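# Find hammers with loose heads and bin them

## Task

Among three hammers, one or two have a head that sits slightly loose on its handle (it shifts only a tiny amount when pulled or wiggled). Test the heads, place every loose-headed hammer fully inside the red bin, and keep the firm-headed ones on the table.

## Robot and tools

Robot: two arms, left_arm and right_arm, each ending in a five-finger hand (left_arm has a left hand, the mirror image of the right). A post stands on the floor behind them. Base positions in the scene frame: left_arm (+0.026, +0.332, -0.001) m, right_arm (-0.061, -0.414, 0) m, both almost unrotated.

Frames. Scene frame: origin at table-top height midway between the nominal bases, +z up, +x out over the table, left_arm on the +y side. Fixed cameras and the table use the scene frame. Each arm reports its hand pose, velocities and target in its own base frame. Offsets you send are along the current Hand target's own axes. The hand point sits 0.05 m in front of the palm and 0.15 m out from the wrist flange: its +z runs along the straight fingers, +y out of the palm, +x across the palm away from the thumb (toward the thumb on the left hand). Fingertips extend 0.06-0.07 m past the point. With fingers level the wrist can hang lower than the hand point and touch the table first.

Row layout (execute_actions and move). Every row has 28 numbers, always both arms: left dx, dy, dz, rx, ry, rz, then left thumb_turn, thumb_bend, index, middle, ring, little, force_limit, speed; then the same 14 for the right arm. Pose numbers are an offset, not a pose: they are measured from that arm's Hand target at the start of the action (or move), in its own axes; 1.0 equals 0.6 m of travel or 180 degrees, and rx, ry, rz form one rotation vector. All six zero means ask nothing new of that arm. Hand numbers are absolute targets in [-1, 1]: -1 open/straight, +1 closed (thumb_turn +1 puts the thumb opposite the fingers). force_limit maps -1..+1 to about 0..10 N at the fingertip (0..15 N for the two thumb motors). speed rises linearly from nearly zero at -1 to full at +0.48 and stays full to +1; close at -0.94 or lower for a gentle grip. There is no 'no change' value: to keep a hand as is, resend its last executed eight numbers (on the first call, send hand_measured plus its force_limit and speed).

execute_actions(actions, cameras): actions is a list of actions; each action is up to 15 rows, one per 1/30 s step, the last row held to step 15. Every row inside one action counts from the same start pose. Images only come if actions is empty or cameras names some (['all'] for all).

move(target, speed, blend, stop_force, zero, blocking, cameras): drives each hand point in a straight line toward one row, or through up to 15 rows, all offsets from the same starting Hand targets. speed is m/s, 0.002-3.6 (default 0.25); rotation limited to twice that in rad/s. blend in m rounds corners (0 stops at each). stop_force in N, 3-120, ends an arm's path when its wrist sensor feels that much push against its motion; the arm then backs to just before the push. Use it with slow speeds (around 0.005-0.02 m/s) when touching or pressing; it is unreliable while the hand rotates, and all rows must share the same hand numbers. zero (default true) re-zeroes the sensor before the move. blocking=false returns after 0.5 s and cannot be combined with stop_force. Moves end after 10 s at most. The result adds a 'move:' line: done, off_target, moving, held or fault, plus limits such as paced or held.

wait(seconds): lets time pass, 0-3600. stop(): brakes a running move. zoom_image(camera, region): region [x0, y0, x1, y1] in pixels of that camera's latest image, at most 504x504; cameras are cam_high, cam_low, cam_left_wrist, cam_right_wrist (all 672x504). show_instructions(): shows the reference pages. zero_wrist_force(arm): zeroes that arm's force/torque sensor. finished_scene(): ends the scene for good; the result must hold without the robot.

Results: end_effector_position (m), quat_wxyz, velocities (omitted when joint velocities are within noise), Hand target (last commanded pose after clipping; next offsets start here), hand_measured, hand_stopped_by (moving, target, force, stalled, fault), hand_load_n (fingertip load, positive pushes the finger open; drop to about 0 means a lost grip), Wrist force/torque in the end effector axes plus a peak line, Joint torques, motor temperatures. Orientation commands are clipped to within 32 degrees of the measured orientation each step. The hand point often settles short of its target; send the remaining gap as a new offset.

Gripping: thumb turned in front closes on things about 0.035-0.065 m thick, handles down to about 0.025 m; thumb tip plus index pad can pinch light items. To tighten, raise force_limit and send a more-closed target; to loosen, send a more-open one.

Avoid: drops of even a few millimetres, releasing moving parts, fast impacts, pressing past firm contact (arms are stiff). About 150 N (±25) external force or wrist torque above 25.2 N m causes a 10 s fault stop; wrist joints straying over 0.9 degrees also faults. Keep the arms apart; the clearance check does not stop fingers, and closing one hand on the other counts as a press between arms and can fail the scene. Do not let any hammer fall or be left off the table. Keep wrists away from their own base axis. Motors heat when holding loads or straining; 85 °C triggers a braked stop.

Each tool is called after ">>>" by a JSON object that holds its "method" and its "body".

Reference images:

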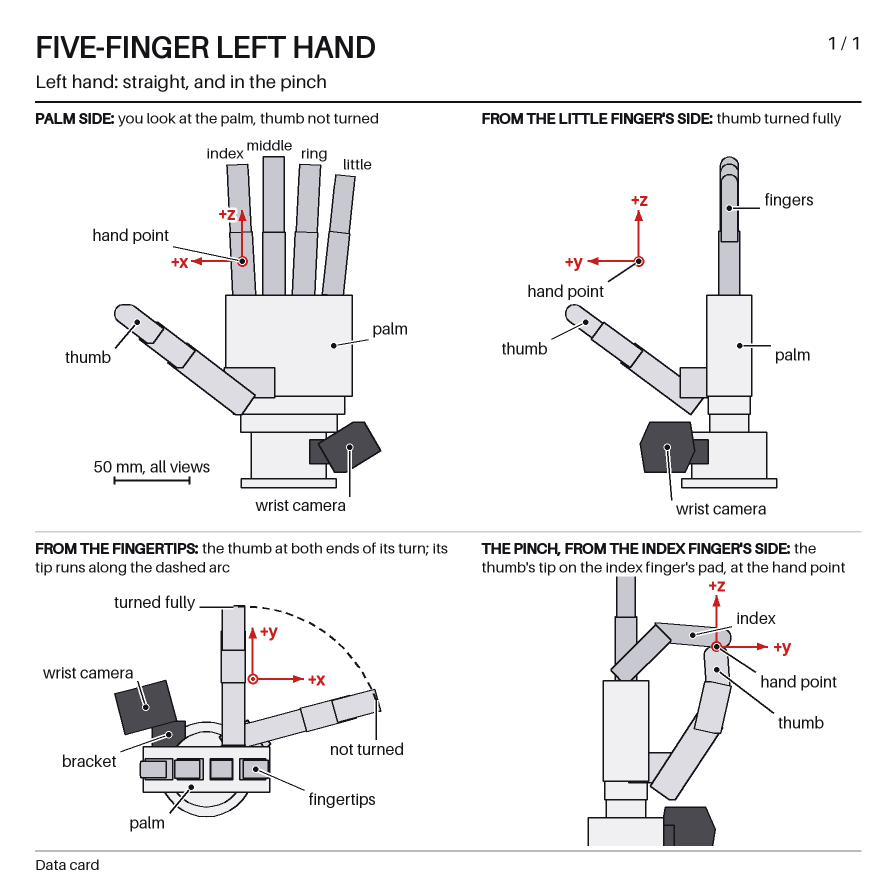

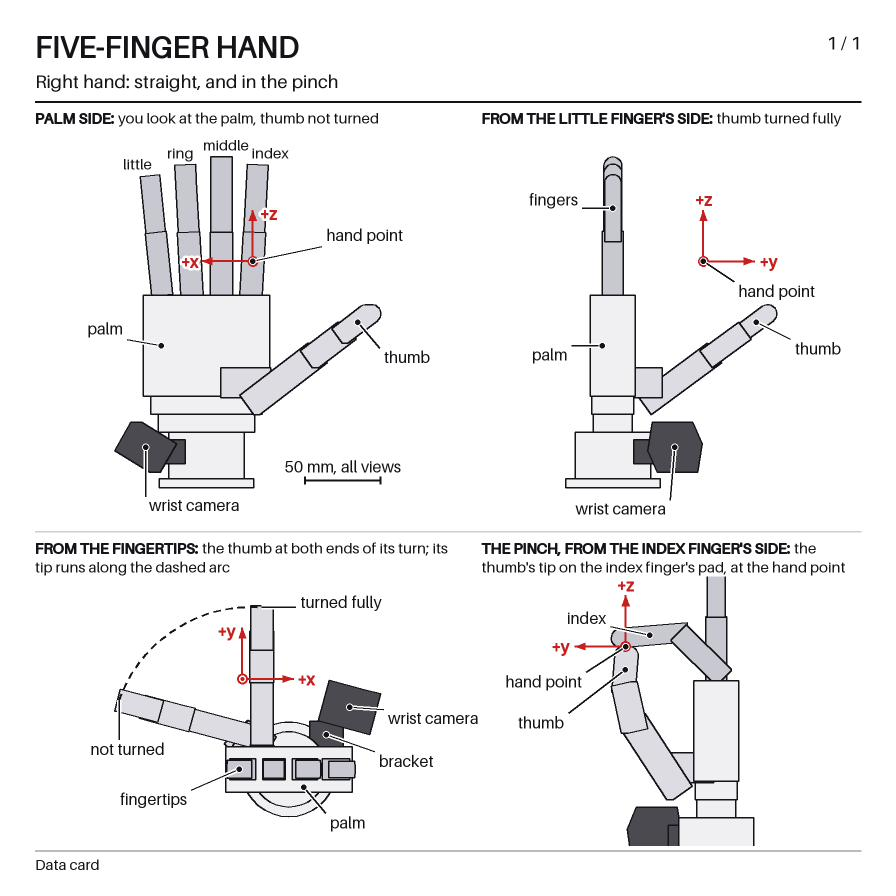

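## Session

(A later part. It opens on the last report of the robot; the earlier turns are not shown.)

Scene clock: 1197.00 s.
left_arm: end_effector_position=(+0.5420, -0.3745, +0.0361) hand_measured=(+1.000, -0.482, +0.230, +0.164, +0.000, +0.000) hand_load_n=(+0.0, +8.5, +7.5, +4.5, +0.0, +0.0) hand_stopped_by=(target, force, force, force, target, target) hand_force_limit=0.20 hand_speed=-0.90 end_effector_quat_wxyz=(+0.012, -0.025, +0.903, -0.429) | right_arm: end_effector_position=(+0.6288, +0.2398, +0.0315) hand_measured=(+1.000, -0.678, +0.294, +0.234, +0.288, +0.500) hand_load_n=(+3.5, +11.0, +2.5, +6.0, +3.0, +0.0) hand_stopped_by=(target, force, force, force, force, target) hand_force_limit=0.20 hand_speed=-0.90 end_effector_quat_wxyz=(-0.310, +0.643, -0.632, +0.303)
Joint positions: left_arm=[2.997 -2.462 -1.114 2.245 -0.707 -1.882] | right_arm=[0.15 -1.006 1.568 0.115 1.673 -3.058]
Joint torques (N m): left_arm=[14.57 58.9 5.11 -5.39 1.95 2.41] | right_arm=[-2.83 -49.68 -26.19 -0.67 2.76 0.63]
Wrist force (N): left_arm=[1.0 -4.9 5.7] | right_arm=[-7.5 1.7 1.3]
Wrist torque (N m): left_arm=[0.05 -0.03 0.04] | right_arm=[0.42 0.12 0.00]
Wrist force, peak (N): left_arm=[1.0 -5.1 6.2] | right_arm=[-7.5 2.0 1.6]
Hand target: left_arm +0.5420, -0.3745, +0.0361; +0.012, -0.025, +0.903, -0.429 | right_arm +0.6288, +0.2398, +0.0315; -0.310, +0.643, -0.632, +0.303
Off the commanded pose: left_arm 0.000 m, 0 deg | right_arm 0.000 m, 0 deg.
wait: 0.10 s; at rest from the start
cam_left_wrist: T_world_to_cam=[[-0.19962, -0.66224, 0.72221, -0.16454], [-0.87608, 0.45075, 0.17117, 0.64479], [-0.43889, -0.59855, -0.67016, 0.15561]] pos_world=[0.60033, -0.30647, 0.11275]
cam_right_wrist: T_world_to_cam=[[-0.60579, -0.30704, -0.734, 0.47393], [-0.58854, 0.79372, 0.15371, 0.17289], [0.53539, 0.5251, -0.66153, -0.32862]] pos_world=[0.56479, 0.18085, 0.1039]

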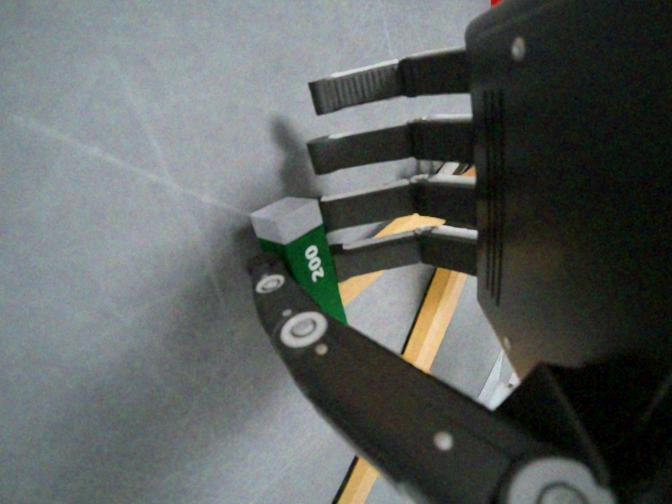

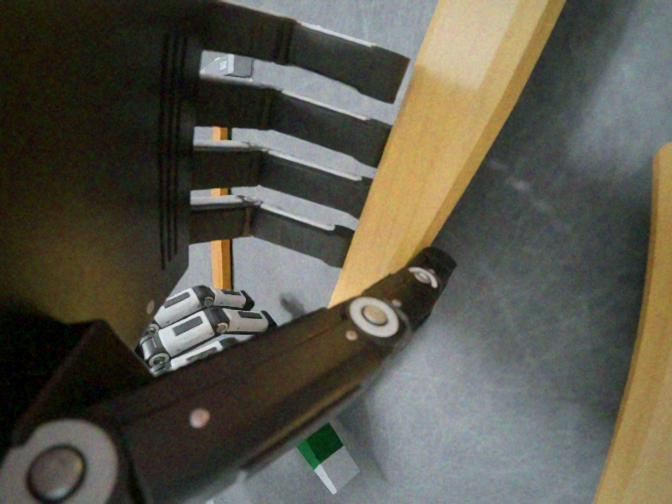

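>>> {"method": "execute_actions", "body": {"actions": [[[0,-0.000525,0.000647,0,0,0,1,0.0,0.7,0.7,0.0,0.0,0.2,-0.9,0,0,0,0,0,0,1,0.0,0.6,0.6,0.5,0.5,0.2,-0.9]]]}}

>>> {"method": "execute_actions", "body": {"actions": [[[0,-0.001294,-0.00105,0,0,0,1,0.0,0.7,0.7,0.0,0.0,0.2,-0.9,0,0,0,0,0,0,1,0.0,0.6,0.6,0.5,0.5,0.2,-0.9]]]}}

>>> {"method": "execute_actions", "body": {"actions": [[[0,-0.001294,-0.00105,0,0,0,1,0.0,0.7,0.7,0.0,0.0,0.2,-0.9,0,0,0,0,0,0,1,0.0,0.6,0.6,0.5,0.5,0.2,-0.9]]]}}

>>> {"method": "execute_actions", "body": {"actions": [[[0,0.001294,0.00105,0,0,0,1,0.0,0.7,0.7,0.0,0.0,0.2,-0.9,0,0,0,0,0,0,1,0.0,0.6,0.6,0.5,0.5,0.2,-0.9]]]}}

>>> {"method": "execute_actions", "body": {"actions": [[[0,0.001294,0.00105,0,0,0,1,0.0,0.7,0.7,0.0,0.0,0.2,-0.9,0,0,0,0,0,0,1,0.0,0.6,0.6,0.5,0.5,0.2,-0.9]]]}}

>>> {"method": "execute_actions", "body": {"actions": [[[0,0.001294,0.00105,0,0,0,1,0.0,0.7,0.7,0.0,0.0,0.2,-0.9,0,0,0,0,0,0,1,0.0,0.6,0.6,0.5,0.5,0.2,-0.9]]]}}

>>> {"method": "execute_actions", "body": {"actions": [[[0,0.001294,0.00105,0,0,0,1,0.0,0.7,0.7,0.0,0.0,0.2,-0.9,0,0,0,0,0,0,1,0.0,0.6,0.6,0.5,0.5,0.2,-0.9]]]}}

>>> {"method": "execute_actions", "body": {"actions": [[[0,-0.001294,-0.00105,0,0,0,1,0.0,0.7,0.7,0.0,0.0,0.2,-0.9,0,0,0,0,0,0,1,0.0,0.6,0.6,0.5,0.5,0.2,-0.9]]]}}

>>> {"method": "execute_actions", "body": {"actions": [[[0,-0.001294,-0.00105,0,0,0,1,0.0,0.7,0.7,0.0,0.0,0.2,-0.9,0,0,0,0,0,0,1,0.0,0.6,0.6,0.5,0.5,0.2,-0.9]]]}}

Scene clock: 1222.00 s.
left_arm: end_effector_position=(+0.5420, -0.3750, +0.0361) hand_measured=(+1.000, -0.482, +0.230, +0.164, +0.000, +0.000) hand_load_n=(+0.0, +9.0, +6.5, +4.0, +0.0, +0.0) hand_stopped_by=(target, force, force, force, target, target) hand_force_limit=0.20 hand_speed=-0.90 end_effector_quat_wxyz=(+0.012, -0.025, +0.903, -0.429) | right_arm: end_effector_position=(+0.6288, +0.2398, +0.0315) hand_measured=(+1.000, -0.678, +0.294, +0.234, +0.288, +0.500) hand_load_n=(+3.0, +11.0, +2.0, +5.5, +2.5, +0.0) hand_stopped_by=(target, force, force, force, force, target) hand_force_limit=0.20 hand_speed=-0.90 end_effector_quat_wxyz=(-0.310, +0.643, -0.632, +0.303)
Joint positions: left_arm=[2.996 -2.463 -1.113 2.245 -0.707 -1.883] | right_arm=[0.15 -1.006 1.568 0.115 1.673 -3.058]
Joint torques (N m): left_arm=[-12.69 45.97 27.83 0.41 -1.53 -2.02] | right_arm=[-3.32 -46.96 -25.61 0.68 3.01 0.59]
Wrist force (N): left_arm=[0.5 0.6 2.2] | right_arm=[-1.1 2.3 0.8]
Wrist torque (N m): left_arm=[0.43 -0.07 0.04] | right_arm=[0.49 -0.22 0.06]
Wrist force, peak (N): left_arm=[1.4 -5.1 6.2] | right_arm=[-7.5 2.1 1.5]
Hand target: left_arm +0.5420, -0.3750, +0.0361; +0.012, -0.025, +0.903, -0.429 | right_arm +0.6288, +0.2398, +0.0315; -0.310, +0.643, -0.632, +0.303
Off the commanded pose: left_arm 0.000 m, 0 deg | right_arm 0.000 m, 0 deg.

Scene clock: 1222.70 s.
left_arm: end_effector_position=(+0.5420, -0.3750, +0.0371) hand_measured=(+1.000, -0.482, +0.230, +0.164, +0.000, +0.000) hand_load_n=(+0.0, +8.5, +7.5, +4.0, +0.0, +0.0) hand_stopped_by=(target, force, force, force, target, target) hand_force_limit=0.20 hand_speed=-0.90 end_effector_quat_wxyz=(+0.012, -0.025, +0.903, -0.429) | right_arm: end_effector_position=(+0.6288, +0.2398, +0.0315) hand_measured=(+1.000, -0.678, +0.294, +0.234, +0.288, +0.500) hand_load_n=(+3.0, +11.0, +1.5, +5.0, +3.0, +0.0) hand_stopped_by=(target, force, force, force, force, target) hand_force_limit=0.20 hand_speed=-0.90 end_effector_quat_wxyz=(-0.310, +0.643, -0.632, +0.303)
Joint positions: left_arm=[2.996 -2.462 -1.112 2.244 -0.707 -1.883] | right_arm=[0.15 -1.006 1.568 0.115 1.673 -3.058]
Joint torques (N m): left_arm=[-13.15 59.17 28.32 -5.33 -0.96 -1.84] | right_arm=[-4.8 -47.85 -25.89 0.8 2.75 0.52]
Wrist force (N): left_arm=[1.0 1.4 2.2] | right_arm=[-0.7 1.3 0.7]
Wrist torque (N m): left_arm=[0.42 -0.12 0.05] | right_arm=[0.42 -0.23 0.10]
Wrist force, peak (N): left_arm=[1.1 1.6 2.4] | right_arm=[-1.5 2.0 0.8]
Hand target: left_arm +0.5420, -0.3750, +0.0371; +0.012, -0.025, +0.903, -0.429 | right_arm +0.6288, +0.2398, +0.0315; -0.310, +0.643, -0.632, +0.303
Off the commanded pose: left_arm 0.000 m, 0 deg | right_arm 0.000 m, 0 deg.

Scene clock: 1223.40 s.
left_arm: end_effector_position=(+0.5420, -0.3750, +0.0381) hand_measured=(+1.000, -0.482, +0.230, +0.164, +0.000, +0.000) hand_load_n=(+0.0, +8.0, +8.0, +4.5, +0.0, +0.0) hand_stopped_by=(target, force, force, force, target, target) hand_force_limit=0.20 hand_speed=-0.90 end_effector_quat_wxyz=(+0.012, -0.025, +0.903, -0.429) | right_arm: end_effector_position=(+0.6288, +0.2398, +0.0315) hand_measured=(+1.000, -0.678, +0.294, +0.234, +0.288, +0.500) hand_load_n=(+3.0, +11.0, +1.5, +5.5, +3.0, +0.0) hand_stopped_by=(target, force, force, force, force, target) hand_force_limit=0.20 hand_speed=-0.90 end_effector_quat_wxyz=(-0.310, +0.643, -0.632, +0.303)
Joint positions: left_arm=[2.996 -2.461 -1.112 2.242 -0.707 -1.883] | right_arm=[0.15 -1.006 1.568 0.115 1.673 -3.058]
Joint torques (N m): left_arm=[-13.57 59.59 28.13 -5.29 -0.25 -1.7] | right_arm=[-3.71 -47.15 -25.32 0.96 2.81 0.61]
Wrist force (N): left_arm=[1.0 2.1 2.1] | right_arm=[-0.4 1.3 0.3]
Wrist torque (N m): left_arm=[0.47 -0.13 0.05] | right_arm=[0.42 -0.22 0.10]
Wrist force, peak (N): left_arm=[1.0 1.8 2.6] | right_arm=[-0.6 1.6 0.3]
Hand target: left_arm +0.5420, -0.3750, +0.0381; +0.012, -0.025, +0.903, -0.429 | right_arm +0.6288, +0.2398, +0.0315; -0.310, +0.643, -0.632, +0.303
Off the commanded pose: left_arm 0.000 m, 0 deg | right_arm 0.000 m, 0 deg.

Scene clock: 1224.10 s.
left_arm: end_effector_position=(+0.5420, -0.3750, +0.0371) hand_measured=(+1.000, -0.482, +0.230, +0.164, +0.000, +0.000) hand_load_n=(+0.0, +8.5, +7.0, +4.0, +0.0, +0.0) hand_stopped_by=(target, force, force, force, target, target) hand_force_limit=0.20 hand_speed=-0.90 end_effector_quat_wxyz=(+0.012, -0.025, +0.903, -0.429) | right_arm: end_effector_position=(+0.6288, +0.2398, +0.0315) hand_measured=(+1.000, -0.678, +0.294, +0.234, +0.288, +0.500) hand_load_n=(+3.0, +11.5, +2.5, +5.5, +2.5, +0.0) hand_stopped_by=(target, force, force, force, force, target) hand_force_limit=0.20 hand_speed=-0.90 end_effector_quat_wxyz=(-0.310, +0.643, -0.632, +0.303)
Joint positions: left_arm=[2.996 -2.462 -1.112 2.244 -0.707 -1.883] | right_arm=[0.15 -1.006 1.568 0.115 1.673 -3.058]
Joint torques (N m): left_arm=[-12.99 46.29 5.95 0.42 0.32 -1.2] | right_arm=[-3.73 -47.15 -25.54 1.06 2.94 0.6]
Wrist force (N): left_arm=[0.8 0.0 2.2] | right_arm=[-1.3 2.5 0.6]
Wrist torque (N m): left_arm=[0.28 -0.11 0.08] | right_arm=[0.51 -0.15 0.02]
Wrist force, peak (N): left_arm=[1.0 2.0 2.2] | right_arm=[-1.5 2.6 0.6]
Hand target: left_arm +0.5420, -0.3750, +0.0371; +0.012, -0.025, +0.903, -0.429 | right_arm +0.6288, +0.2398, +0.0315; -0.310, +0.643, -0.632, +0.303
Off the commanded pose: left_arm 0.000 m, 0 deg | right_arm 0.000 m, 0 deg.

Scene clock: 1224.80 s.
left_arm: end_effector_position=(+0.5420, -0.3750, +0.0361) hand_measured=(+1.000, -0.482, +0.230, +0.164, +0.000, +0.000) hand_load_n=(+0.0, +8.5, +7.0, +4.0, +0.0, +0.0) hand_stopped_by=(target, force, force, force, target, target) hand_force_limit=0.20 hand_speed=-0.90 end_effector_quat_wxyz=(+0.012, -0.025, +0.903, -0.429) | right_arm: end_effector_position=(+0.6288, +0.2398, +0.0315) hand_measured=(+1.000, -0.678, +0.294, +0.234, +0.288, +0.500) hand_load_n=(+3.0, +11.5, +2.5, +5.5, +2.0, +0.5) hand_stopped_by=(target, force, force, force, force, target) hand_force_limit=0.20 hand_speed=-0.90 end_effector_quat_wxyz=(-0.310, +0.643, -0.632, +0.303)
Joint positions: left_arm=[2.996 -2.463 -1.113 2.245 -0.707 -1.883] | right_arm=[0.15 -1.006 1.568 0.115 1.673 -3.058]
Joint torques (N m): left_arm=[-11.87 45.19 5.22 0.4 0.96 -0.64] | right_arm=[-4.34 -46.18 -24.33 1.53 2.91 0.77]
Wrist force (N): left_arm=[0.5 -1.1 2.3] | right_arm=[-2.0 3.1 0.9]
Wrist torque (N m): left_arm=[0.24 -0.08 0.07] | right_arm=[0.55 -0.11 -0.01]
Wrist force, peak (N): left_arm=[0.6 -1.3 2.5] | right_arm=[-2.2 3.1 0.9]
Hand target: left_arm +0.5420, -0.3750, +0.0361; +0.012, -0.025, +0.903, -0.429 | right_arm +0.6288, +0.2398, +0.0315; -0.310, +0.643, -0.632, +0.303
Off the commanded pose: left_arm 0.000 m, 0 deg | right_arm 0.000 m, 0 deg.

Scene clock: 1225.50 s.
left_arm: end_effector_position=(+0.5420, -0.3750, +0.0351) hand_measured=(+1.000, -0.482, +0.230, +0.164, +0.000, +0.000) hand_load_n=(+0.0, +9.0, +6.0, +3.5, +0.0, +0.0) hand_stopped_by=(target, force, force, force, target, target) hand_force_limit=0.20 hand_speed=-0.90 end_effector_quat_wxyz=(+0.012, -0.025, +0.903, -0.429) | right_arm: end_effector_position=(+0.6288, +0.2398, +0.0315) hand_measured=(+1.000, -0.678, +0.294, +0.234, +0.288, +0.500) hand_load_n=(+3.0, +11.5, +3.0, +6.0, +2.5, +0.0) hand_stopped_by=(target, force, force, force, force, target) hand_force_limit=0.20 hand_speed=-0.90 end_effector_quat_wxyz=(-0.310, +0.643, -0.632, +0.303)
Joint positions: left_arm=[2.996 -2.464 -1.114 2.247 -0.707 -1.883] | right_arm=[0.15 -1.006 1.568 0.115 1.673 -3.058]
Joint torques (N m): left_arm=[-11.27 45.25 5.63 0.33 1.66 0.04] | right_arm=[-4.72 -46 -24.78 1.55 2.62 0.68]
Wrist force (N): left_arm=[0.6 -1.2 2.2] | right_arm=[-2.2 3.2 1.0]
Wrist torque (N m): left_arm=[0.27 -0.10 0.08] | right_arm=[0.56 -0.12 0.00]
Wrist force, peak (N): left_arm=[0.4 -1.5 2.5] | right_arm=[-2.4 3.2 1.2]
Hand target: left_arm +0.5420, -0.3750, +0.0351; +0.012, -0.025, +0.903, -0.429 | right_arm +0.6288, +0.2398, +0.0315; -0.310, +0.643, -0.632, +0.303
Off the commanded pose: left_arm 0.000 m, 0 deg | right_arm 0.000 m, 0 deg.

Scene clock: 1226.20 s.
left_arm: end_effector_position=(+0.5420, -0.3750, +0.0341) hand_measured=(+1.000, -0.482, +0.230, +0.164, +0.000, +0.000) hand_load_n=(+0.0, +9.0, +5.5, +3.5, +0.0, +0.0) hand_stopped_by=(target, force, force, force, target, target) hand_force_limit=0.20 hand_speed=-0.90 end_effector_quat_wxyz=(+0.012, -0.025, +0.903, -0.429) | right_arm: end_effector_position=(+0.6288, +0.2398, +0.0315) hand_measured=(+1.000, -0.678, +0.294, +0.234, +0.288, +0.500) hand_load_n=(+3.0, +11.0, +2.5, +5.5, +2.5, +0.0) hand_stopped_by=(target, force, force, force, force, target) hand_force_limit=0.20 hand_speed=-0.90 end_effector_quat_wxyz=(-0.310, +0.643, -0.632, +0.303)
Joint positions: left_arm=[2.996 -2.465 -1.114 2.249 -0.707 -1.883] | right_arm=[0.15 -1.006 1.568 0.115 1.673 -3.058]
Joint torques (N m): left_arm=[-10.18 45.47 5.08 0.47 2.32 0.98] | right_arm=[-4.9 -45.84 -23.97 1.87 3.02 0.52]
Wrist force (N): left_arm=[0.6 -1.6 2.1] | right_arm=[-2.4 3.2 1.1]
Wrist torque (N m): left_arm=[0.25 -0.10 0.08] | right_arm=[0.53 -0.10 -0.02]
Wrist force, peak (N): left_arm=[0.6 -1.6 2.5] | right_arm=[-2.6 3.4 0.9]
Hand target: left_arm +0.5420, -0.3750, +0.0341; +0.012, -0.025, +0.903, -0.429 | right_arm +0.6288, +0.2398, +0.0315; -0.310, +0.643, -0.632, +0.303
Off the commanded pose: left_arm 0.000 m, 0 deg | right_arm 0.000 m, 0 deg.

Scene clock: 1226.90 s.
left_arm: end_effector_position=(+0.5420, -0.3750, +0.0351) hand_measured=(+1.000, -0.482, +0.230, +0.164, +0.000, +0.000) hand_load_n=(+0.0, +9.0, +6.0, +4.0, +0.0, -0.5) hand_stopped_by=(target, force, force, force, target, target) hand_force_limit=0.20 hand_speed=-0.90 end_effector_quat_wxyz=(+0.012, -0.025, +0.903, -0.429) | right_arm: end_effector_position=(+0.6288, +0.2398, +0.0315) hand_measured=(+1.000, -0.678, +0.294, +0.234, +0.288, +0.500) hand_load_n=(+3.0, +11.5, +1.5, +5.5, +3.0, +0.0) hand_stopped_by=(target, force, force, force, force, target) hand_force_limit=0.20 hand_speed=-0.90 end_effector_quat_wxyz=(-0.310, +0.643, -0.632, +0.303)
Joint positions: left_arm=[2.996 -2.464 -1.114 2.247 -0.707 -1.883] | right_arm=[0.15 -1.006 1.568 0.115 1.673 -3.058]
Joint torques (N m): left_arm=[-9.72 59.36 27.41 -5.27 2.98 1.12] | right_arm=[-5.31 -45.69 -25.56 2.04 3.11 0.52]
Wrist force (N): left_arm=[0.9 0.9 2.0] | right_arm=[-1.3 2.1 0.6]
Wrist torque (N m): left_arm=[0.43 -0.12 0.05] | right_arm=[0.48 -0.14 0.05]
Wrist force, peak (N): left_arm=[0.4 -1.9 2.6] | right_arm=[-2.4 3.4 1.0]
Hand target: left_arm +0.5420, -0.3750, +0.0351; +0.012, -0.025, +0.903, -0.429 | right_arm +0.6288, +0.2398, +0.0315; -0.310, +0.643, -0.632, +0.303
Off the commanded pose: left_arm 0.000 m, 0 deg | right_arm 0.000 m, 0 deg.

Scene clock: 1227.60 s.
left_arm: end_effector_position=(+0.5420, -0.3750, +0.0361) hand_measured=(+1.000, -0.482, +0.230, +0.164, +0.000, +0.000) hand_load_n=(+0.0, +9.0, +6.5, +4.0, +0.0, +0.0) hand_stopped_by=(target, force, force, force, target, target) hand_force_limit=0.20 hand_speed=-0.90 end_effector_quat_wxyz=(+0.012, -0.025, +0.903, -0.429) | right_arm: end_effector_position=(+0.6288, +0.2398, +0.0315) hand_measured=(+1.000, -0.678, +0.294, +0.234, +0.288, +0.500) hand_load_n=(+3.5, +11.0, +1.5, +5.0, +3.5, +0.0) hand_stopped_by=(target, force, force, force, force, target) hand_force_limit=0.20 hand_speed=-0.90 end_effector_quat_wxyz=(-0.310, +0.643, -0.632, +0.303)
Joint positions: left_arm=[2.996 -2.463 -1.113 2.245 -0.707 -1.883] | right_arm=[0.15 -1.006 1.568 0.115 1.673 -3.058]
Joint torques (N m): left_arm=[-8.21 59.47 27.89 -5.23 3.33 0.95] | right_arm=[-4.9 -44.75 -25.81 1.98 2.74 0.35]
Wrist force (N): left_arm=[0.9 1.7 1.8] | right_arm=[-0.2 1.5 0.4]
Wrist torque (N m): left_arm=[0.45 -0.12 0.04] | right_arm=[0.44 -0.24 0.10]
Wrist force, peak (N): left_arm=[0.7 1.9 2.0] | right_arm=[-1.1 2.0 0.7]
Hand target: left_arm +0.5420, -0.3750, +0.0361; +0.012, -0.025, +0.903, -0.429 | right_arm +0.6288, +0.2398, +0.0315; -0.310, +0.643, -0.632, +0.303
Off the commanded pose: left_arm 0.000 m, 0 deg | right_arm 0.000 m, 0 deg.

>>> {"method": "move", "body": {"target": [0,0.0191,0.0155,0,0,0,1,0.0,0.7,0.7,0.0,0.0,0.2,-0.9,0,0.0191,0.0155,0,0,0,1,0.0,0.6,0.6,0.5,0.5,0.2,-0.9], "speed": 0.01}}

>>> {"method": "move", "body": {"target": [0,0,0,0,0,0,1,-0.8,0.05,0.0,0.0,0.0,0.2,-0.6,0,0,0,0,0,0,1,-0.75,0.12,0.15,0.12,0.2,0.2,-0.6]}}

Scene clock: 1237.83 s.
left_arm: end_effector_position=(+0.5420, -0.3750, +0.0214) hand_measured=(+1.000, -0.482, +0.230, +0.164, +0.000, +0.000) hand_load_n=(+0.0, +9.0, +6.0, +3.5, +0.0, +0.0) hand_stopped_by=(target, force, force, force, target, target) hand_force_limit=0.20 hand_speed=-0.90 end_effector_quat_wxyz=(+0.012, -0.025, +0.903, -0.429) | right_arm: end_effector_position=(+0.6289, +0.2398, +0.0168) hand_measured=(+1.000, -0.678, +0.294, +0.234, +0.288, +0.500) hand_load_n=(+3.0, +11.0, +2.0, +6.0, +4.0, +0.0) hand_stopped_by=(target, force, force, force, force, target) hand_force_limit=0.20 hand_speed=-0.90 end_effector_quat_wxyz=(-0.310, +0.643, -0.632, +0.303)
Joint positions: left_arm=[2.996 -2.479 -1.122 2.271 -0.707 -1.883] | right_arm=[0.15 -0.987 1.58 0.084 1.673 -3.058]
Joint torques (N m): left_arm=[2.21 45.86 4.99 0.51 3.38 1.13] | right_arm=[-6.3 -30.82 -7.43 -2.03 2.46 0.51]
Wrist force (N): left_arm=[-0.4 -0.8 0.8] | right_arm=[-0.2 2.2 0.3]
Wrist torque (N m): left_arm=[0.24 -0.03 -0.01] | right_arm=[0.45 -0.24 0.13]
Wrist force, peak (N): left_arm=[1.0 2.0 1.9] | right_arm=[-0.4 2.3 0.4]
Hand target: left_arm +0.5420, -0.3750, +0.0213; +0.012, -0.025, +0.903, -0.429 | right_arm +0.6289, +0.2398, +0.0167; -0.310, +0.643, -0.632, +0.303
Off the commanded pose: left_arm 0.000 m, 0 deg | right_arm 0.000 m, 0 deg.
move: done

Scene clock: 1238.67 s.
left_arm: end_effector_position=(+0.5420, -0.3750, +0.0213) hand_measured=(+1.000, -0.800, +0.050, +0.016, +0.000, +0.000) hand_load_n=(+0.0, +0.0, -0.5, -12.5, +0.0, +0.0) hand_stopped_by=(target, target, target, stalled, target, target) hand_force_limit=0.20 hand_speed=-0.60 end_effector_quat_wxyz=(+0.012, -0.025, +0.903, -0.429) | right_arm: end_effector_position=(+0.6289, +0.2398, +0.0167) hand_measured=(+1.000, -0.750, +0.120, +0.150, +0.120, +0.200) hand_load_n=(+0.5, +0.0, +0.0, -0.5, +0.0, +0.0) hand_stopped_by=(target, target, target, target, target, target) hand_force_limit=0.20 hand_speed=-0.60 end_effector_quat_wxyz=(-0.310, +0.643, -0.632, +0.303)
Joint positions: left_arm=[2.996 -2.479 -1.122 2.271 -0.707 -1.883] | right_arm=[0.15 -0.987 1.581 0.084 1.673 -3.058]
Joint torques (N m): left_arm=[5.36 44.78 4.63 0.99 3.4 0.41] | right_arm=[-5.48 -32.14 -9.16 -1.9 1.83 0.66]
Wrist force (N): left_arm=[0.8 -3.2 -12.2] | right_arm=[0.6 1.1 -0.3]
Wrist torque (N m): left_arm=[0.33 -0.45 0.11] | right_arm=[0.40 -0.17 0.02]
Wrist force, peak (N): left_arm=[1.2 -3.2 -12.9] | right_arm=[0.9 2.2 -0.6]
Hand target: left_arm +0.5420, -0.3750, +0.0213; +0.012, -0.025, +0.903, -0.429 | right_arm +0.6289, +0.2398, +0.0167; -0.310, +0.643, -0.632, +0.303
Off the commanded pose: left_arm 0.000 m, 0 deg | right_arm 0.000 m, 0 deg.
move: done

>>> {"method": "move", "body": {"target": [0,-0.0776,-0.063,0,0,0,1,-0.8,0.1,0.12,0.0,0.0,0.2,-0.6,0,-0.0776,-0.063,0,0,0,1,-0.75,0.12,0.15,0.12,0.2,0.2,-0.6], "speed": 0.06, "cameras": ["cam_high"]}}

>>> {"method": "zoom_image", "body": {"camera": "cam_high", "region": [310, 130, 470, 260]}}

Scene clock: 1248.90 s.
left_arm: end_effector_position=(+0.5420, -0.3751, +0.0812) hand_measured=(+1.000, -0.800, +0.100, +0.120, +0.000, +0.000) hand_load_n=(+0.0, +0.0, +0.0, +0.0, +0.0, +0.0) hand_stopped_by=(target, target, target, target, target, target) hand_force_limit=0.20 hand_speed=-0.60 end_effector_quat_wxyz=(+0.012, -0.025, +0.903, -0.429) | right_arm: end_effector_position=(+0.6284, +0.2397, +0.0766) hand_measured=(+1.000, -0.750, +0.120, +0.150, +0.120, +0.200) hand_load_n=(+0.0, +0.0, +0.0, +0.0, +0.0, +0.0) hand_stopped_by=(target, target, target, target, target, target) hand_force_limit=0.20 hand_speed=-0.60 end_effector_quat_wxyz=(-0.310, +0.643, -0.632, +0.303)
Joint positions: left_arm=[2.996 -2.417 -1.075 2.162 -0.707 -1.883] | right_arm=[0.15 -1.059 1.523 0.214 1.673 -3.058]
Joint torques (N m): left_arm=[-13.72 57.22 28.26 -5.31 2.54 1.55] | right_arm=[-2.47 -53.35 -26.7 3 -0.75 1.16]
Wrist force (N): left_arm=[0.7 0.3 0.0] | right_arm=[0.8 1.4 -0.4]
Wrist torque (N m): left_arm=[0.28 -0.15 0.04] | right_arm=[0.44 -0.19 0.04]
Wrist force, peak (N): left_arm=[0.9 -3.3 -12.8] | right_arm=[0.7 1.6 -0.2]
Hand target: left_arm +0.5420, -0.3751, +0.0813; +0.012, -0.025, +0.903, -0.429 | right_arm +0.6284, +0.2397, +0.0767; -0.310, +0.643, -0.632, +0.303
Off the commanded pose: left_arm 0.000 m, 0 deg | right_arm 0.000 m, 0 deg.
move: done

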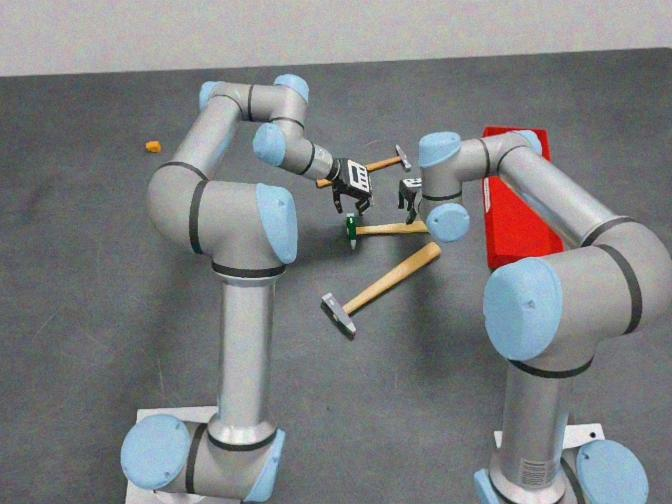

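Scaled by 3.150.

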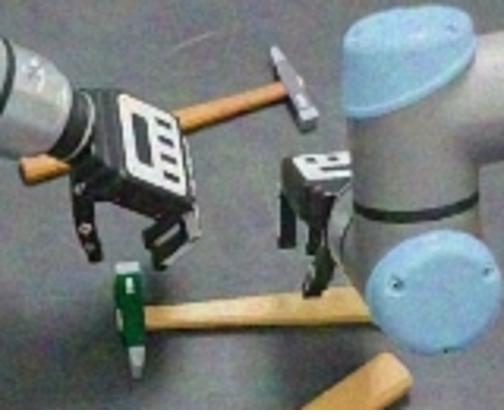

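>>> {"method": "move", "body": {"target": [0.157,0.3708,-0.774,0,-0.4484,-0.364,1,-0.8,0.1,0.12,0.0,0.0,0.2,-0.6,0,0,0,0,0,0,1,-0.75,0.12,0.15,0.12,0.2,0.2,-0.6], "speed": 0.3}}

>>> {"method": "move", "body": {"target": [0,0,0,0,0,0,1,-0.8,0.1,0.12,0.0,0.0,0.2,-0.6,-0.0928,-0.165,0.2737,0,-0.0597,-0.0485,1,-0.75,0.12,0.18,0.15,0.15,0.2,-0.6], "speed": 0.12, "cameras": ["cam_high","cam_right_wrist"]}}

>>> {"method": "zoom_image", "body": {"camera": "cam_high", "region": [310, 130, 470, 260]}}

Scene clock: 1320.53 s.
left_arm: end_effector_position=(+0.4203, +0.1196, +0.2016) hand_measured=(+1.000, -0.800, +0.100, +0.120, +0.000, +0.000) hand_load_n=(+0.0, +0.0, +0.0, +0.0, +0.0, +0.0) hand_stopped_by=(target, target, target, target, target, target) hand_force_limit=0.20 hand_speed=-0.60 end_effector_quat_wxyz=(-0.346, +0.726, -0.536, +0.255) | right_arm: end_effector_position=(+0.6284, +0.2397, +0.0767) hand_measured=(+1.000, -0.750, +0.120, +0.150, +0.120, +0.200) hand_load_n=(+0.0, +0.0, +0.0, +0.0, +0.0, +0.0) hand_stopped_by=(target, target, target, target, target, target) hand_force_limit=0.20 hand_speed=-0.60 end_effector_quat_wxyz=(-0.310, +0.643, -0.632, +0.303)
Joint positions: left_arm=[4.009 -1.427 -1.986 2.647 -1.139 -2.758] | right_arm=[0.15 -1.059 1.523 0.214 1.673 -3.058]
Joint torques (N m): left_arm=[11.11 19.81 29.73 -3.69 -2.05 -2.06] | right_arm=[3.94 -51.08 -27.48 2.84 -1.44 1.19]
Wrist force (N): left_arm=[0.7 0.2 0.1] | right_arm=[0.6 1.3 -0.3]
Wrist torque (N m): left_arm=[0.25 -0.13 0.02] | right_arm=[0.43 -0.17 0.03]
Wrist force, peak (N): left_arm=[1.0 -0.1 0.0] | right_arm=[0.8 1.5 -0.3]
Hand target: left_arm +0.4203, +0.1197, +0.2016; -0.346, +0.726, -0.536, +0.255 | right_arm +0.6284, +0.2397, +0.0767; -0.310, +0.643, -0.632, +0.303
Off the commanded pose: left_arm 0.000 m, 0 deg | right_arm 0.000 m, 0 deg.
move: done

Scene clock: 1322.87 s.
left_arm: end_effector_position=(+0.4203, +0.1197, +0.2016) hand_measured=(+1.000, -0.800, +0.100, +0.120, +0.000, +0.000) hand_load_n=(+0.0, +0.0, +0.0, +0.0, +0.0, +0.0) hand_stopped_by=(target, target, target, target, target, target) hand_force_limit=0.20 hand_speed=-0.60 end_effector_quat_wxyz=(-0.346, +0.726, -0.536, +0.255) | right_arm: end_effector_position=(+0.8175, +0.2989, +0.0517) hand_measured=(+1.000, -0.750, +0.120, +0.180, +0.150, +0.150) hand_load_n=(+0.0, +0.0, +0.0, +0.0, +0.0, +0.0) hand_stopped_by=(target, target, target, target, target, target) hand_force_limit=0.20 hand_speed=-0.60 end_effector_quat_wxyz=(-0.344, +0.714, -0.549, +0.265)
Joint positions: left_arm=[4.01 -1.427 -1.986 2.647 -1.14 -2.758] | right_arm=[0.139 -0.514 0.614 0.578 1.477 -3.218]
Joint torques (N m): left_arm=[10.89 19.65 29.32 -3.6 -2.01 -2.06] | right_arm=[7.81 -49.52 -29.75 3 -2.69 -2.5]
Wrist force (N): left_arm=[0.6 0.1 -0.1] | right_arm=[0.4 1.3 -0.5]
Wrist torque (N m): left_arm=[0.24 -0.12 0.03] | right_arm=[0.43 -0.15 0.21]
Wrist force, peak (N): left_arm=[0.9 0.0 0.2] | right_arm=[0.8 1.8 -0.5]
Hand target: left_arm +0.4203, +0.1197, +0.2016; -0.346, +0.726, -0.536, +0.255 | right_arm +0.8175, +0.2989, +0.0517; -0.343, +0.714, -0.549, +0.265
Off the commanded pose: left_arm 0.000 m, 0 deg | right_arm 0.000 m, 0 deg.
move: done
cam_right_wrist: T_world_to_cam=[[-0.51432, -0.44449, -0.73342, 0.58746], [-0.76141, 0.63019, 0.15203, 0.4242], [0.39462, 0.63662, -0.66256, -0.3655]] pos_world=[0.76937, 0.22648, 0.1242]

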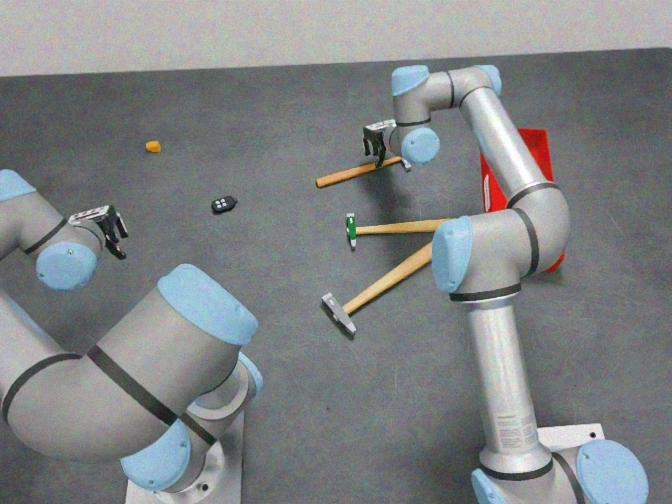

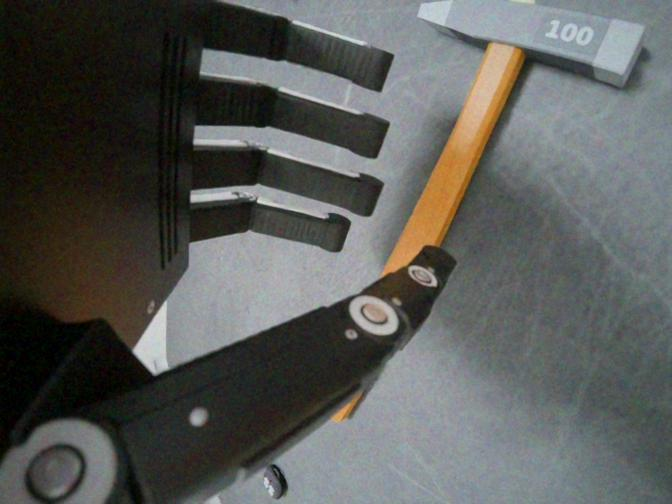

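Scaled by 3.150.

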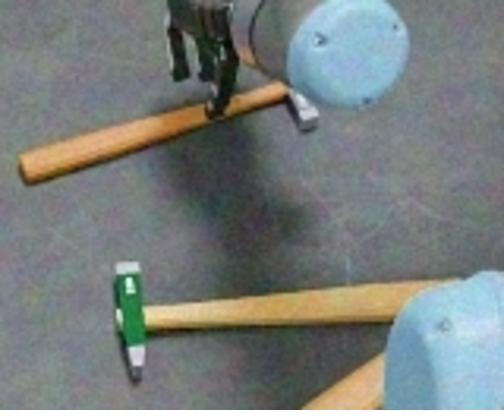

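>>> {"method": "move", "body": {"target": [0,0,0,0,0,0,1,-0.8,0.1,0.12,0.0,0.0,0.2,-0.6,0,0.0453,0.0368,0,0,0,1,-0.75,0.12,0.18,0.15,0.15,0.2,-0.6], "speed": 0.015, "stop_force": 5, "cameras": ["cam_right_wrist"]}}

Scene clock: 1333.77 s.
left_arm: end_effector_position=(+0.4203, +0.1197, +0.2016) hand_measured=(+1.000, -0.800, +0.100, +0.120, +0.000, +0.000) hand_load_n=(+0.0, +0.0, +0.0, +0.0, +0.0, +0.0) hand_stopped_by=(target, target, target, target, target, target) hand_force_limit=0.20 hand_speed=-0.60 end_effector_quat_wxyz=(-0.346, +0.726, -0.536, +0.255) | right_arm: end_effector_position=(+0.8178, +0.2989, +0.0169) hand_measured=(+1.000, -0.750, +0.120, +0.180, +0.150, +0.150) hand_load_n=(+0.0, +0.0, +0.0, +0.0, +0.0, +0.0) hand_stopped_by=(target, target, target, target, target, target) hand_force_limit=0.20 hand_speed=-0.60 end_effector_quat_wxyz=(-0.344, +0.714, -0.549, +0.265)
Joint positions: left_arm=[4.01 -1.427 -1.986 2.647 -1.14 -2.758] | right_arm=[0.139 -0.495 0.665 0.507 1.477 -3.218]
Joint torques (N m): left_arm=[10.72 19.8 29.98 -3.58 -1.88 -2] | right_arm=[7.32 -57.64 -21.67 4.32 -1.67 -2.21]
Wrist force (N): left_arm=[0.6 0.1 -0.1] | right_arm=[0.3 -5.7 -1.3]
Wrist torque (N m): left_arm=[0.24 -0.12 0.02] | right_arm=[0.19 -0.16 0.06]
Wrist force, peak (N): left_arm=[1.0 0.2 0.0] | right_arm=[0.1 -6.2 -1.6]
Hand target: left_arm +0.4203, +0.1197, +0.2016; -0.346, +0.726, -0.536, +0.255 | right_arm +0.8178, +0.2989, +0.0170; -0.344, +0.714, -0.549, +0.265
Off the commanded pose: left_arm 0.000 m, 0 deg | right_arm 0.000 m, 0 deg.
move: contact (right_arm)
cam_right_wrist: T_world_to_cam=[[-0.51427, -0.44458, -0.7334, 0.56212], [-0.76149, 0.6301, 0.15201, 0.42973], [0.39454, 0.63665, -0.66259, -0.38867]] pos_world=[0.76967, 0.22658, 0.0894]

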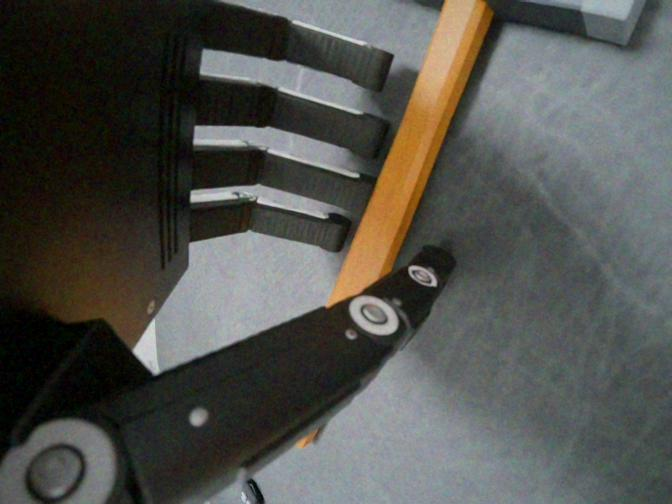

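>>> {"method": "move", "body": {"target": [0,0,0,0,0,0,1,-0.8,0.1,0.12,0.0,0.0,0.2,-0.6,0,0,0,0,0,0,1,0.0,0.65,0.65,0.6,0.5,0.2,-0.9], "cameras": ["cam_right_wrist"]}}

Scene clock: 1340.47 s.
left_arm: end_effector_position=(+0.4203, +0.1197, +0.2016) hand_measured=(+1.000, -0.800, +0.100, +0.120, +0.000, +0.000) hand_load_n=(+0.0, +0.0, +0.0, +0.0, +0.0, +0.0) hand_stopped_by=(target, target, target, target, target, target) hand_force_limit=0.20 hand_speed=-0.60 end_effector_quat_wxyz=(-0.346, +0.726, -0.536, +0.255) | right_arm: end_effector_position=(+0.8178, +0.2989, +0.0170) hand_measured=(+1.000, -0.660, +0.650, +0.364, +0.600, +0.500) hand_load_n=(+2.0, +8.5, +0.0, +6.0, +0.0, +0.0) hand_stopped_by=(target, force, target, force, target, target) hand_force_limit=0.20 hand_speed=-0.90 end_effector_quat_wxyz=(-0.344, +0.714, -0.549, +0.265)
Joint positions: left_arm=[4.01 -1.427 -1.986 2.647 -1.14 -2.758] | right_arm=[0.139 -0.495 0.665 0.507 1.477 -3.218]
Joint torques (N m): left_arm=[10.78 19.52 29.61 -3.62 -1.73 -1.94] | right_arm=[6.86 -66.44 -25.52 1.25 -1.92 -2.08]
Wrist force (N): left_arm=[0.7 -0.2 -0.1] | right_arm=[0.3 -0.1 -0.5]
Wrist torque (N m): left_arm=[0.20 -0.14 0.04] | right_arm=[0.36 -0.15 0.19]
Wrist force, peak (N): left_arm=[0.8 0.1 -0.5] | right_arm=[0.0 -6.2 -1.5]
Hand target: left_arm +0.4203, +0.1197, +0.2016; -0.346, +0.726, -0.536, +0.255 | right_arm +0.8178, +0.2989, +0.0170; -0.344, +0.714, -0.549, +0.265
Off the commanded pose: left_arm 0.000 m, 0 deg | right_arm 0.000 m, 0 deg.
move: done
cam_right_wrist: T_world_to_cam=[[-0.51417, -0.44455, -0.73349, 0.56211], [-0.7615, 0.63011, 0.15191, 0.42974], [0.39465, 0.63666, -0.6625, -0.38871]] pos_world=[0.76967, 0.22658, 0.0895]

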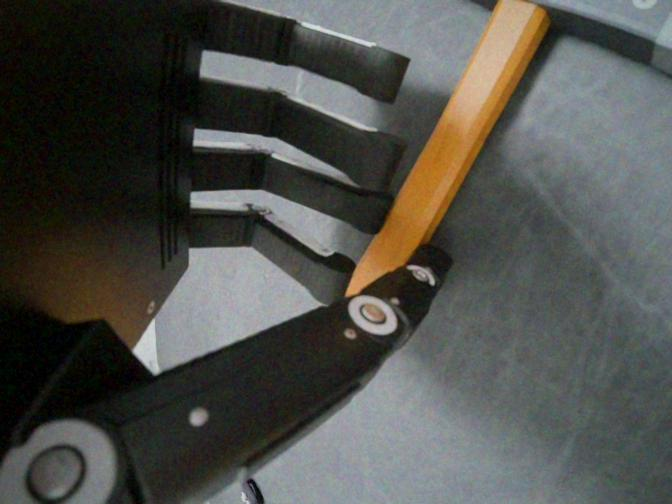

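>>> {"method": "move", "body": {"target": [0,0,0,0,0,0,1,-0.8,0.1,0.12,0.0,0.0,0.2,-0.6,0,0,0,0,0,0,1,-0.75,0.18,0.25,-0.5,-0.7,0.2,-0.3]}}

>>> {"method": "move", "body": {"target": [0,0,0,0,0,0,1,-0.8,0.1,0.12,0.0,0.0,0.2,-0.6,0,0.0064,-0.0013,0,0,0,1,-0.75,0.18,0.25,-0.5,-0.7,0.2,-0.3], "speed": 0.005, "stop_force": 7, "cameras": ["cam_right_wrist"]}}

Scene clock: 1383.13 s.
left_arm: end_effector_position=(+0.4203, +0.1197, +0.2016) hand_measured=(+1.000, -0.800, +0.100, +0.120, +0.000, +0.000) hand_load_n=(+0.0, +0.0, +0.0, +0.0, +0.0, +0.0) hand_stopped_by=(target, target, target, target, target, target) hand_force_limit=0.20 hand_speed=-0.60 end_effector_quat_wxyz=(-0.346, +0.726, -0.536, +0.255) | right_arm: end_effector_position=(+0.8178, +0.2989, +0.0171) hand_measured=(+1.000, -0.750, +0.180, +0.250, -0.022, -0.700) hand_load_n=(+0.0, +0.0, +0.0, +0.0, -16.0, +0.0) hand_stopped_by=(target, target, target, target, stalled, target) hand_force_limit=0.20 hand_speed=-0.30 end_effector_quat_wxyz=(-0.344, +0.714, -0.549, +0.265)
Joint positions: left_arm=[4.01 -1.427 -1.986 2.647 -1.14 -2.758] | right_arm=[0.139 -0.495 0.665 0.507 1.477 -3.218]
Joint torques (N m): left_arm=[11.21 19.29 29.23 -3.68 -1.61 -1.99] | right_arm=[6.82 -50.37 -19.01 -0.66 -1.96 -1.39]
Wrist force (N): left_arm=[0.5 0.0 0.2] | right_arm=[0.5 -4.9 -13.1]
Wrist torque (N m): left_arm=[0.20 -0.09 0.01] | right_arm=[0.43 0.28 -0.01]
Wrist force, peak (N): left_arm=[0.9 0.3 -0.1] | right_arm=[0.4 -4.2 -14.0]
Hand target: left_arm +0.4203, +0.1197, +0.2016; -0.346, +0.726, -0.536, +0.255 | right_arm +0.8178, +0.2989, +0.0170; -0.344, +0.714, -0.549, +0.265
Off the commanded pose: left_arm 0.000 m, 0 deg | right_arm 0.000 m, 0 deg.
move: done

Scene clock: 1384.20 s.
left_arm: end_effector_position=(+0.4203, +0.1197, +0.2016) hand_measured=(+1.000, -0.800, +0.100, +0.120, +0.000, +0.000) hand_load_n=(+0.0, +0.0, +0.0, +0.0, +0.0, +0.0) hand_stopped_by=(target, target, target, target, target, target) hand_force_limit=0.20 hand_speed=-0.60 end_effector_quat_wxyz=(-0.346, +0.726, -0.536, +0.255) | right_arm: end_effector_position=(+0.8176, +0.2989, +0.0168) hand_measured=(+1.000, -0.750, +0.180, +0.250, -0.022, -0.700) hand_load_n=(+0.0, +0.0, +0.0, +0.0, -15.5, +0.0) hand_stopped_by=(target, target, target, target, stalled, target) hand_force_limit=0.20 hand_speed=-0.30 end_effector_quat_wxyz=(-0.344, +0.714, -0.549, +0.265)
Joint positions: left_arm=[4.01 -1.427 -1.986 2.647 -1.14 -2.758] | right_arm=[0.139 -0.495 0.667 0.506 1.477 -3.218]
Joint torques (N m): left_arm=[11.01 19.3 29.93 -3.65 -1.6 -1.9] | right_arm=[2.36 -36.84 -23.56 3.33 -1.95 -1.99]
Wrist force (N): left_arm=[0.5 0.3 0.2] | right_arm=[0.6 -9.2 -14.5]
Wrist torque (N m): left_arm=[0.25 -0.09 0.01] | right_arm=[0.38 0.36 -0.18]
Wrist force, peak (N): left_arm=[0.9 0.0 0.0] | right_arm=[0.8 -13.9 -15.5]
Hand target: left_arm +0.4203, +0.1197, +0.2016; -0.346, +0.726, -0.536, +0.255 | right_arm +0.8176, +0.2989, +0.0168; -0.344, +0.714, -0.549, +0.265 (not the last commanded pose)
Off the commanded pose: left_arm 0.000 m, 0 deg | right_arm 0.004 m, 0 deg.
move: contact (right_arm)
cam_right_wrist: T_world_to_cam=[[-0.51406, -0.44451, -0.73359, 0.56185], [-0.76152, 0.63012, 0.15182, 0.42962], [0.39476, 0.63668, -0.66242, -0.38879]] pos_world=[0.76947, 0.22658, 0.0894]

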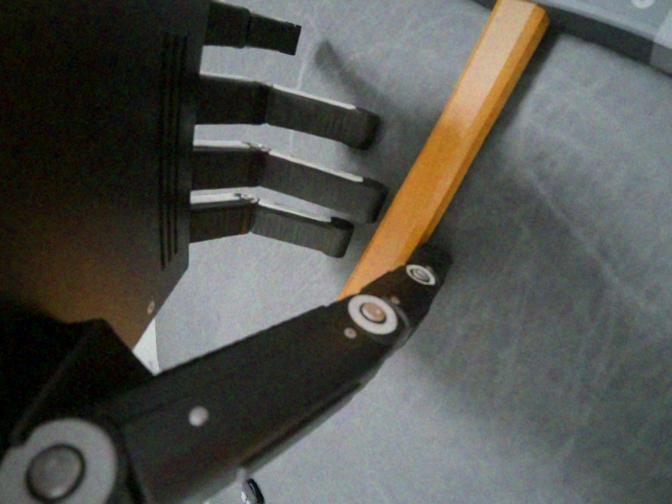

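>>> {"method": "move", "body": {"target": [[0,0,0,0,0,0,1,-0.8,0.1,0.12,0.0,0.0,0.2,-0.6,0,-0.0582,-0.04725,0,0,0,1,-0.75,0.18,0.25,-0.5,-0.7,0.2,-0.3],[0,0,0,0,0,0,1,-0.8,0.1,0.12,0.0,0.0,0.2,-0.6,0,-0.0582,-0.04725,0,0,0,1,-0.72,0.2,0.25,-0.7,-0.72,0.2,0.0]], "speed": 0.06, "cameras": ["cam_high","cam_right_wrist"]}}

Scene clock: 1425.43 s.
left_arm: end_effector_position=(+0.4203, +0.1197, +0.2016) hand_measured=(+1.000, -0.800, +0.100, +0.120, +0.000, +0.000) hand_load_n=(+0.0, +0.0, +0.0, +0.0, +0.0, +0.0) hand_stopped_by=(target, target, target, target, target, target) hand_force_limit=0.20 hand_speed=-0.60 end_effector_quat_wxyz=(-0.346, +0.726, -0.536, +0.255) | right_arm: end_effector_position=(+0.8172, +0.2989, +0.0618) hand_measured=(+1.000, -0.720, +0.200, +0.250, -0.700, -0.720) hand_load_n=(+0.0, +0.0, +0.0, +0.0, +0.0, +0.0) hand_stopped_by=(target, target, target, target, target, target) hand_force_limit=0.20 hand_speed=0.00 end_effector_quat_wxyz=(-0.344, +0.714, -0.549, +0.265)
Joint positions: left_arm=[4.01 -1.427 -1.986 2.647 -1.14 -2.758] | right_arm=[0.139 -0.519 0.597 0.599 1.477 -3.218]
Joint torques (N m): left_arm=[11.51 19.22 29.54 -3.63 -1.52 -2] | right_arm=[4.84 -67.8 -28.88 2.98 0.89 1.14]
Wrist force (N): left_arm=[0.6 0.1 0.1] | right_arm=[0.3 1.5 0.0]
Wrist torque (N m): left_arm=[0.23 -0.13 0.02] | right_arm=[0.44 -0.14 0.20]
Wrist force, peak (N): left_arm=[0.9 0.3 -0.4] | right_arm=[0.7 -9.4 -15.0]
Hand target: left_arm +0.4203, +0.1197, +0.2016; -0.346, +0.726, -0.536, +0.255 | right_arm +0.8172, +0.2989, +0.0618; -0.344, +0.714, -0.549, +0.265
Off the commanded pose: left_arm 0.000 m, 0 deg | right_arm 0.000 m, 0 deg.
move: done
cam_right_wrist: T_world_to_cam=[[-0.51406, -0.44451, -0.73359, 0.59467], [-0.76152, 0.63012, 0.15182, 0.42262], [0.39476, 0.63668, -0.66242, -0.3588]] pos_world=[0.76917, 0.22648, 0.1344]

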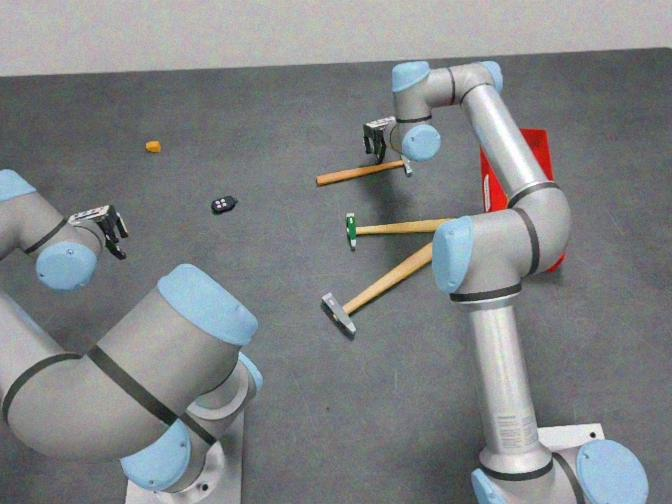

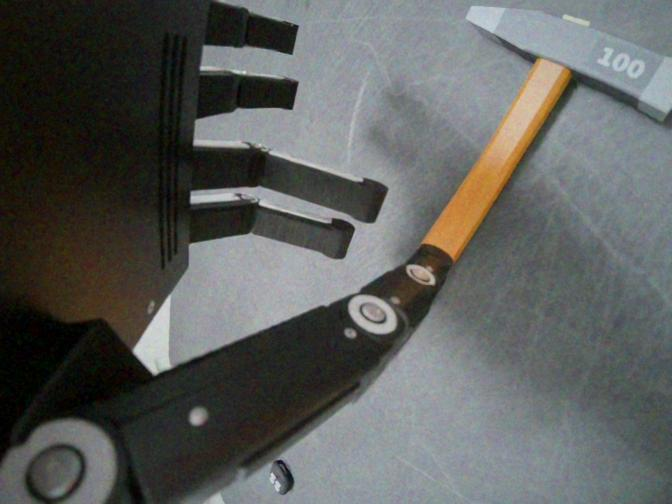

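>>> {"method": "zoom_image", "body": {"camera": "cam_high", "region": [290, 100, 450, 220]}}

Scaled by 3.150.

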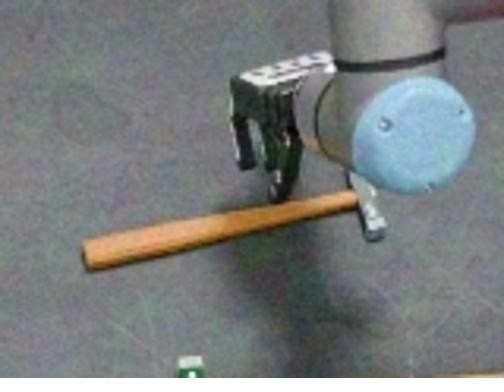

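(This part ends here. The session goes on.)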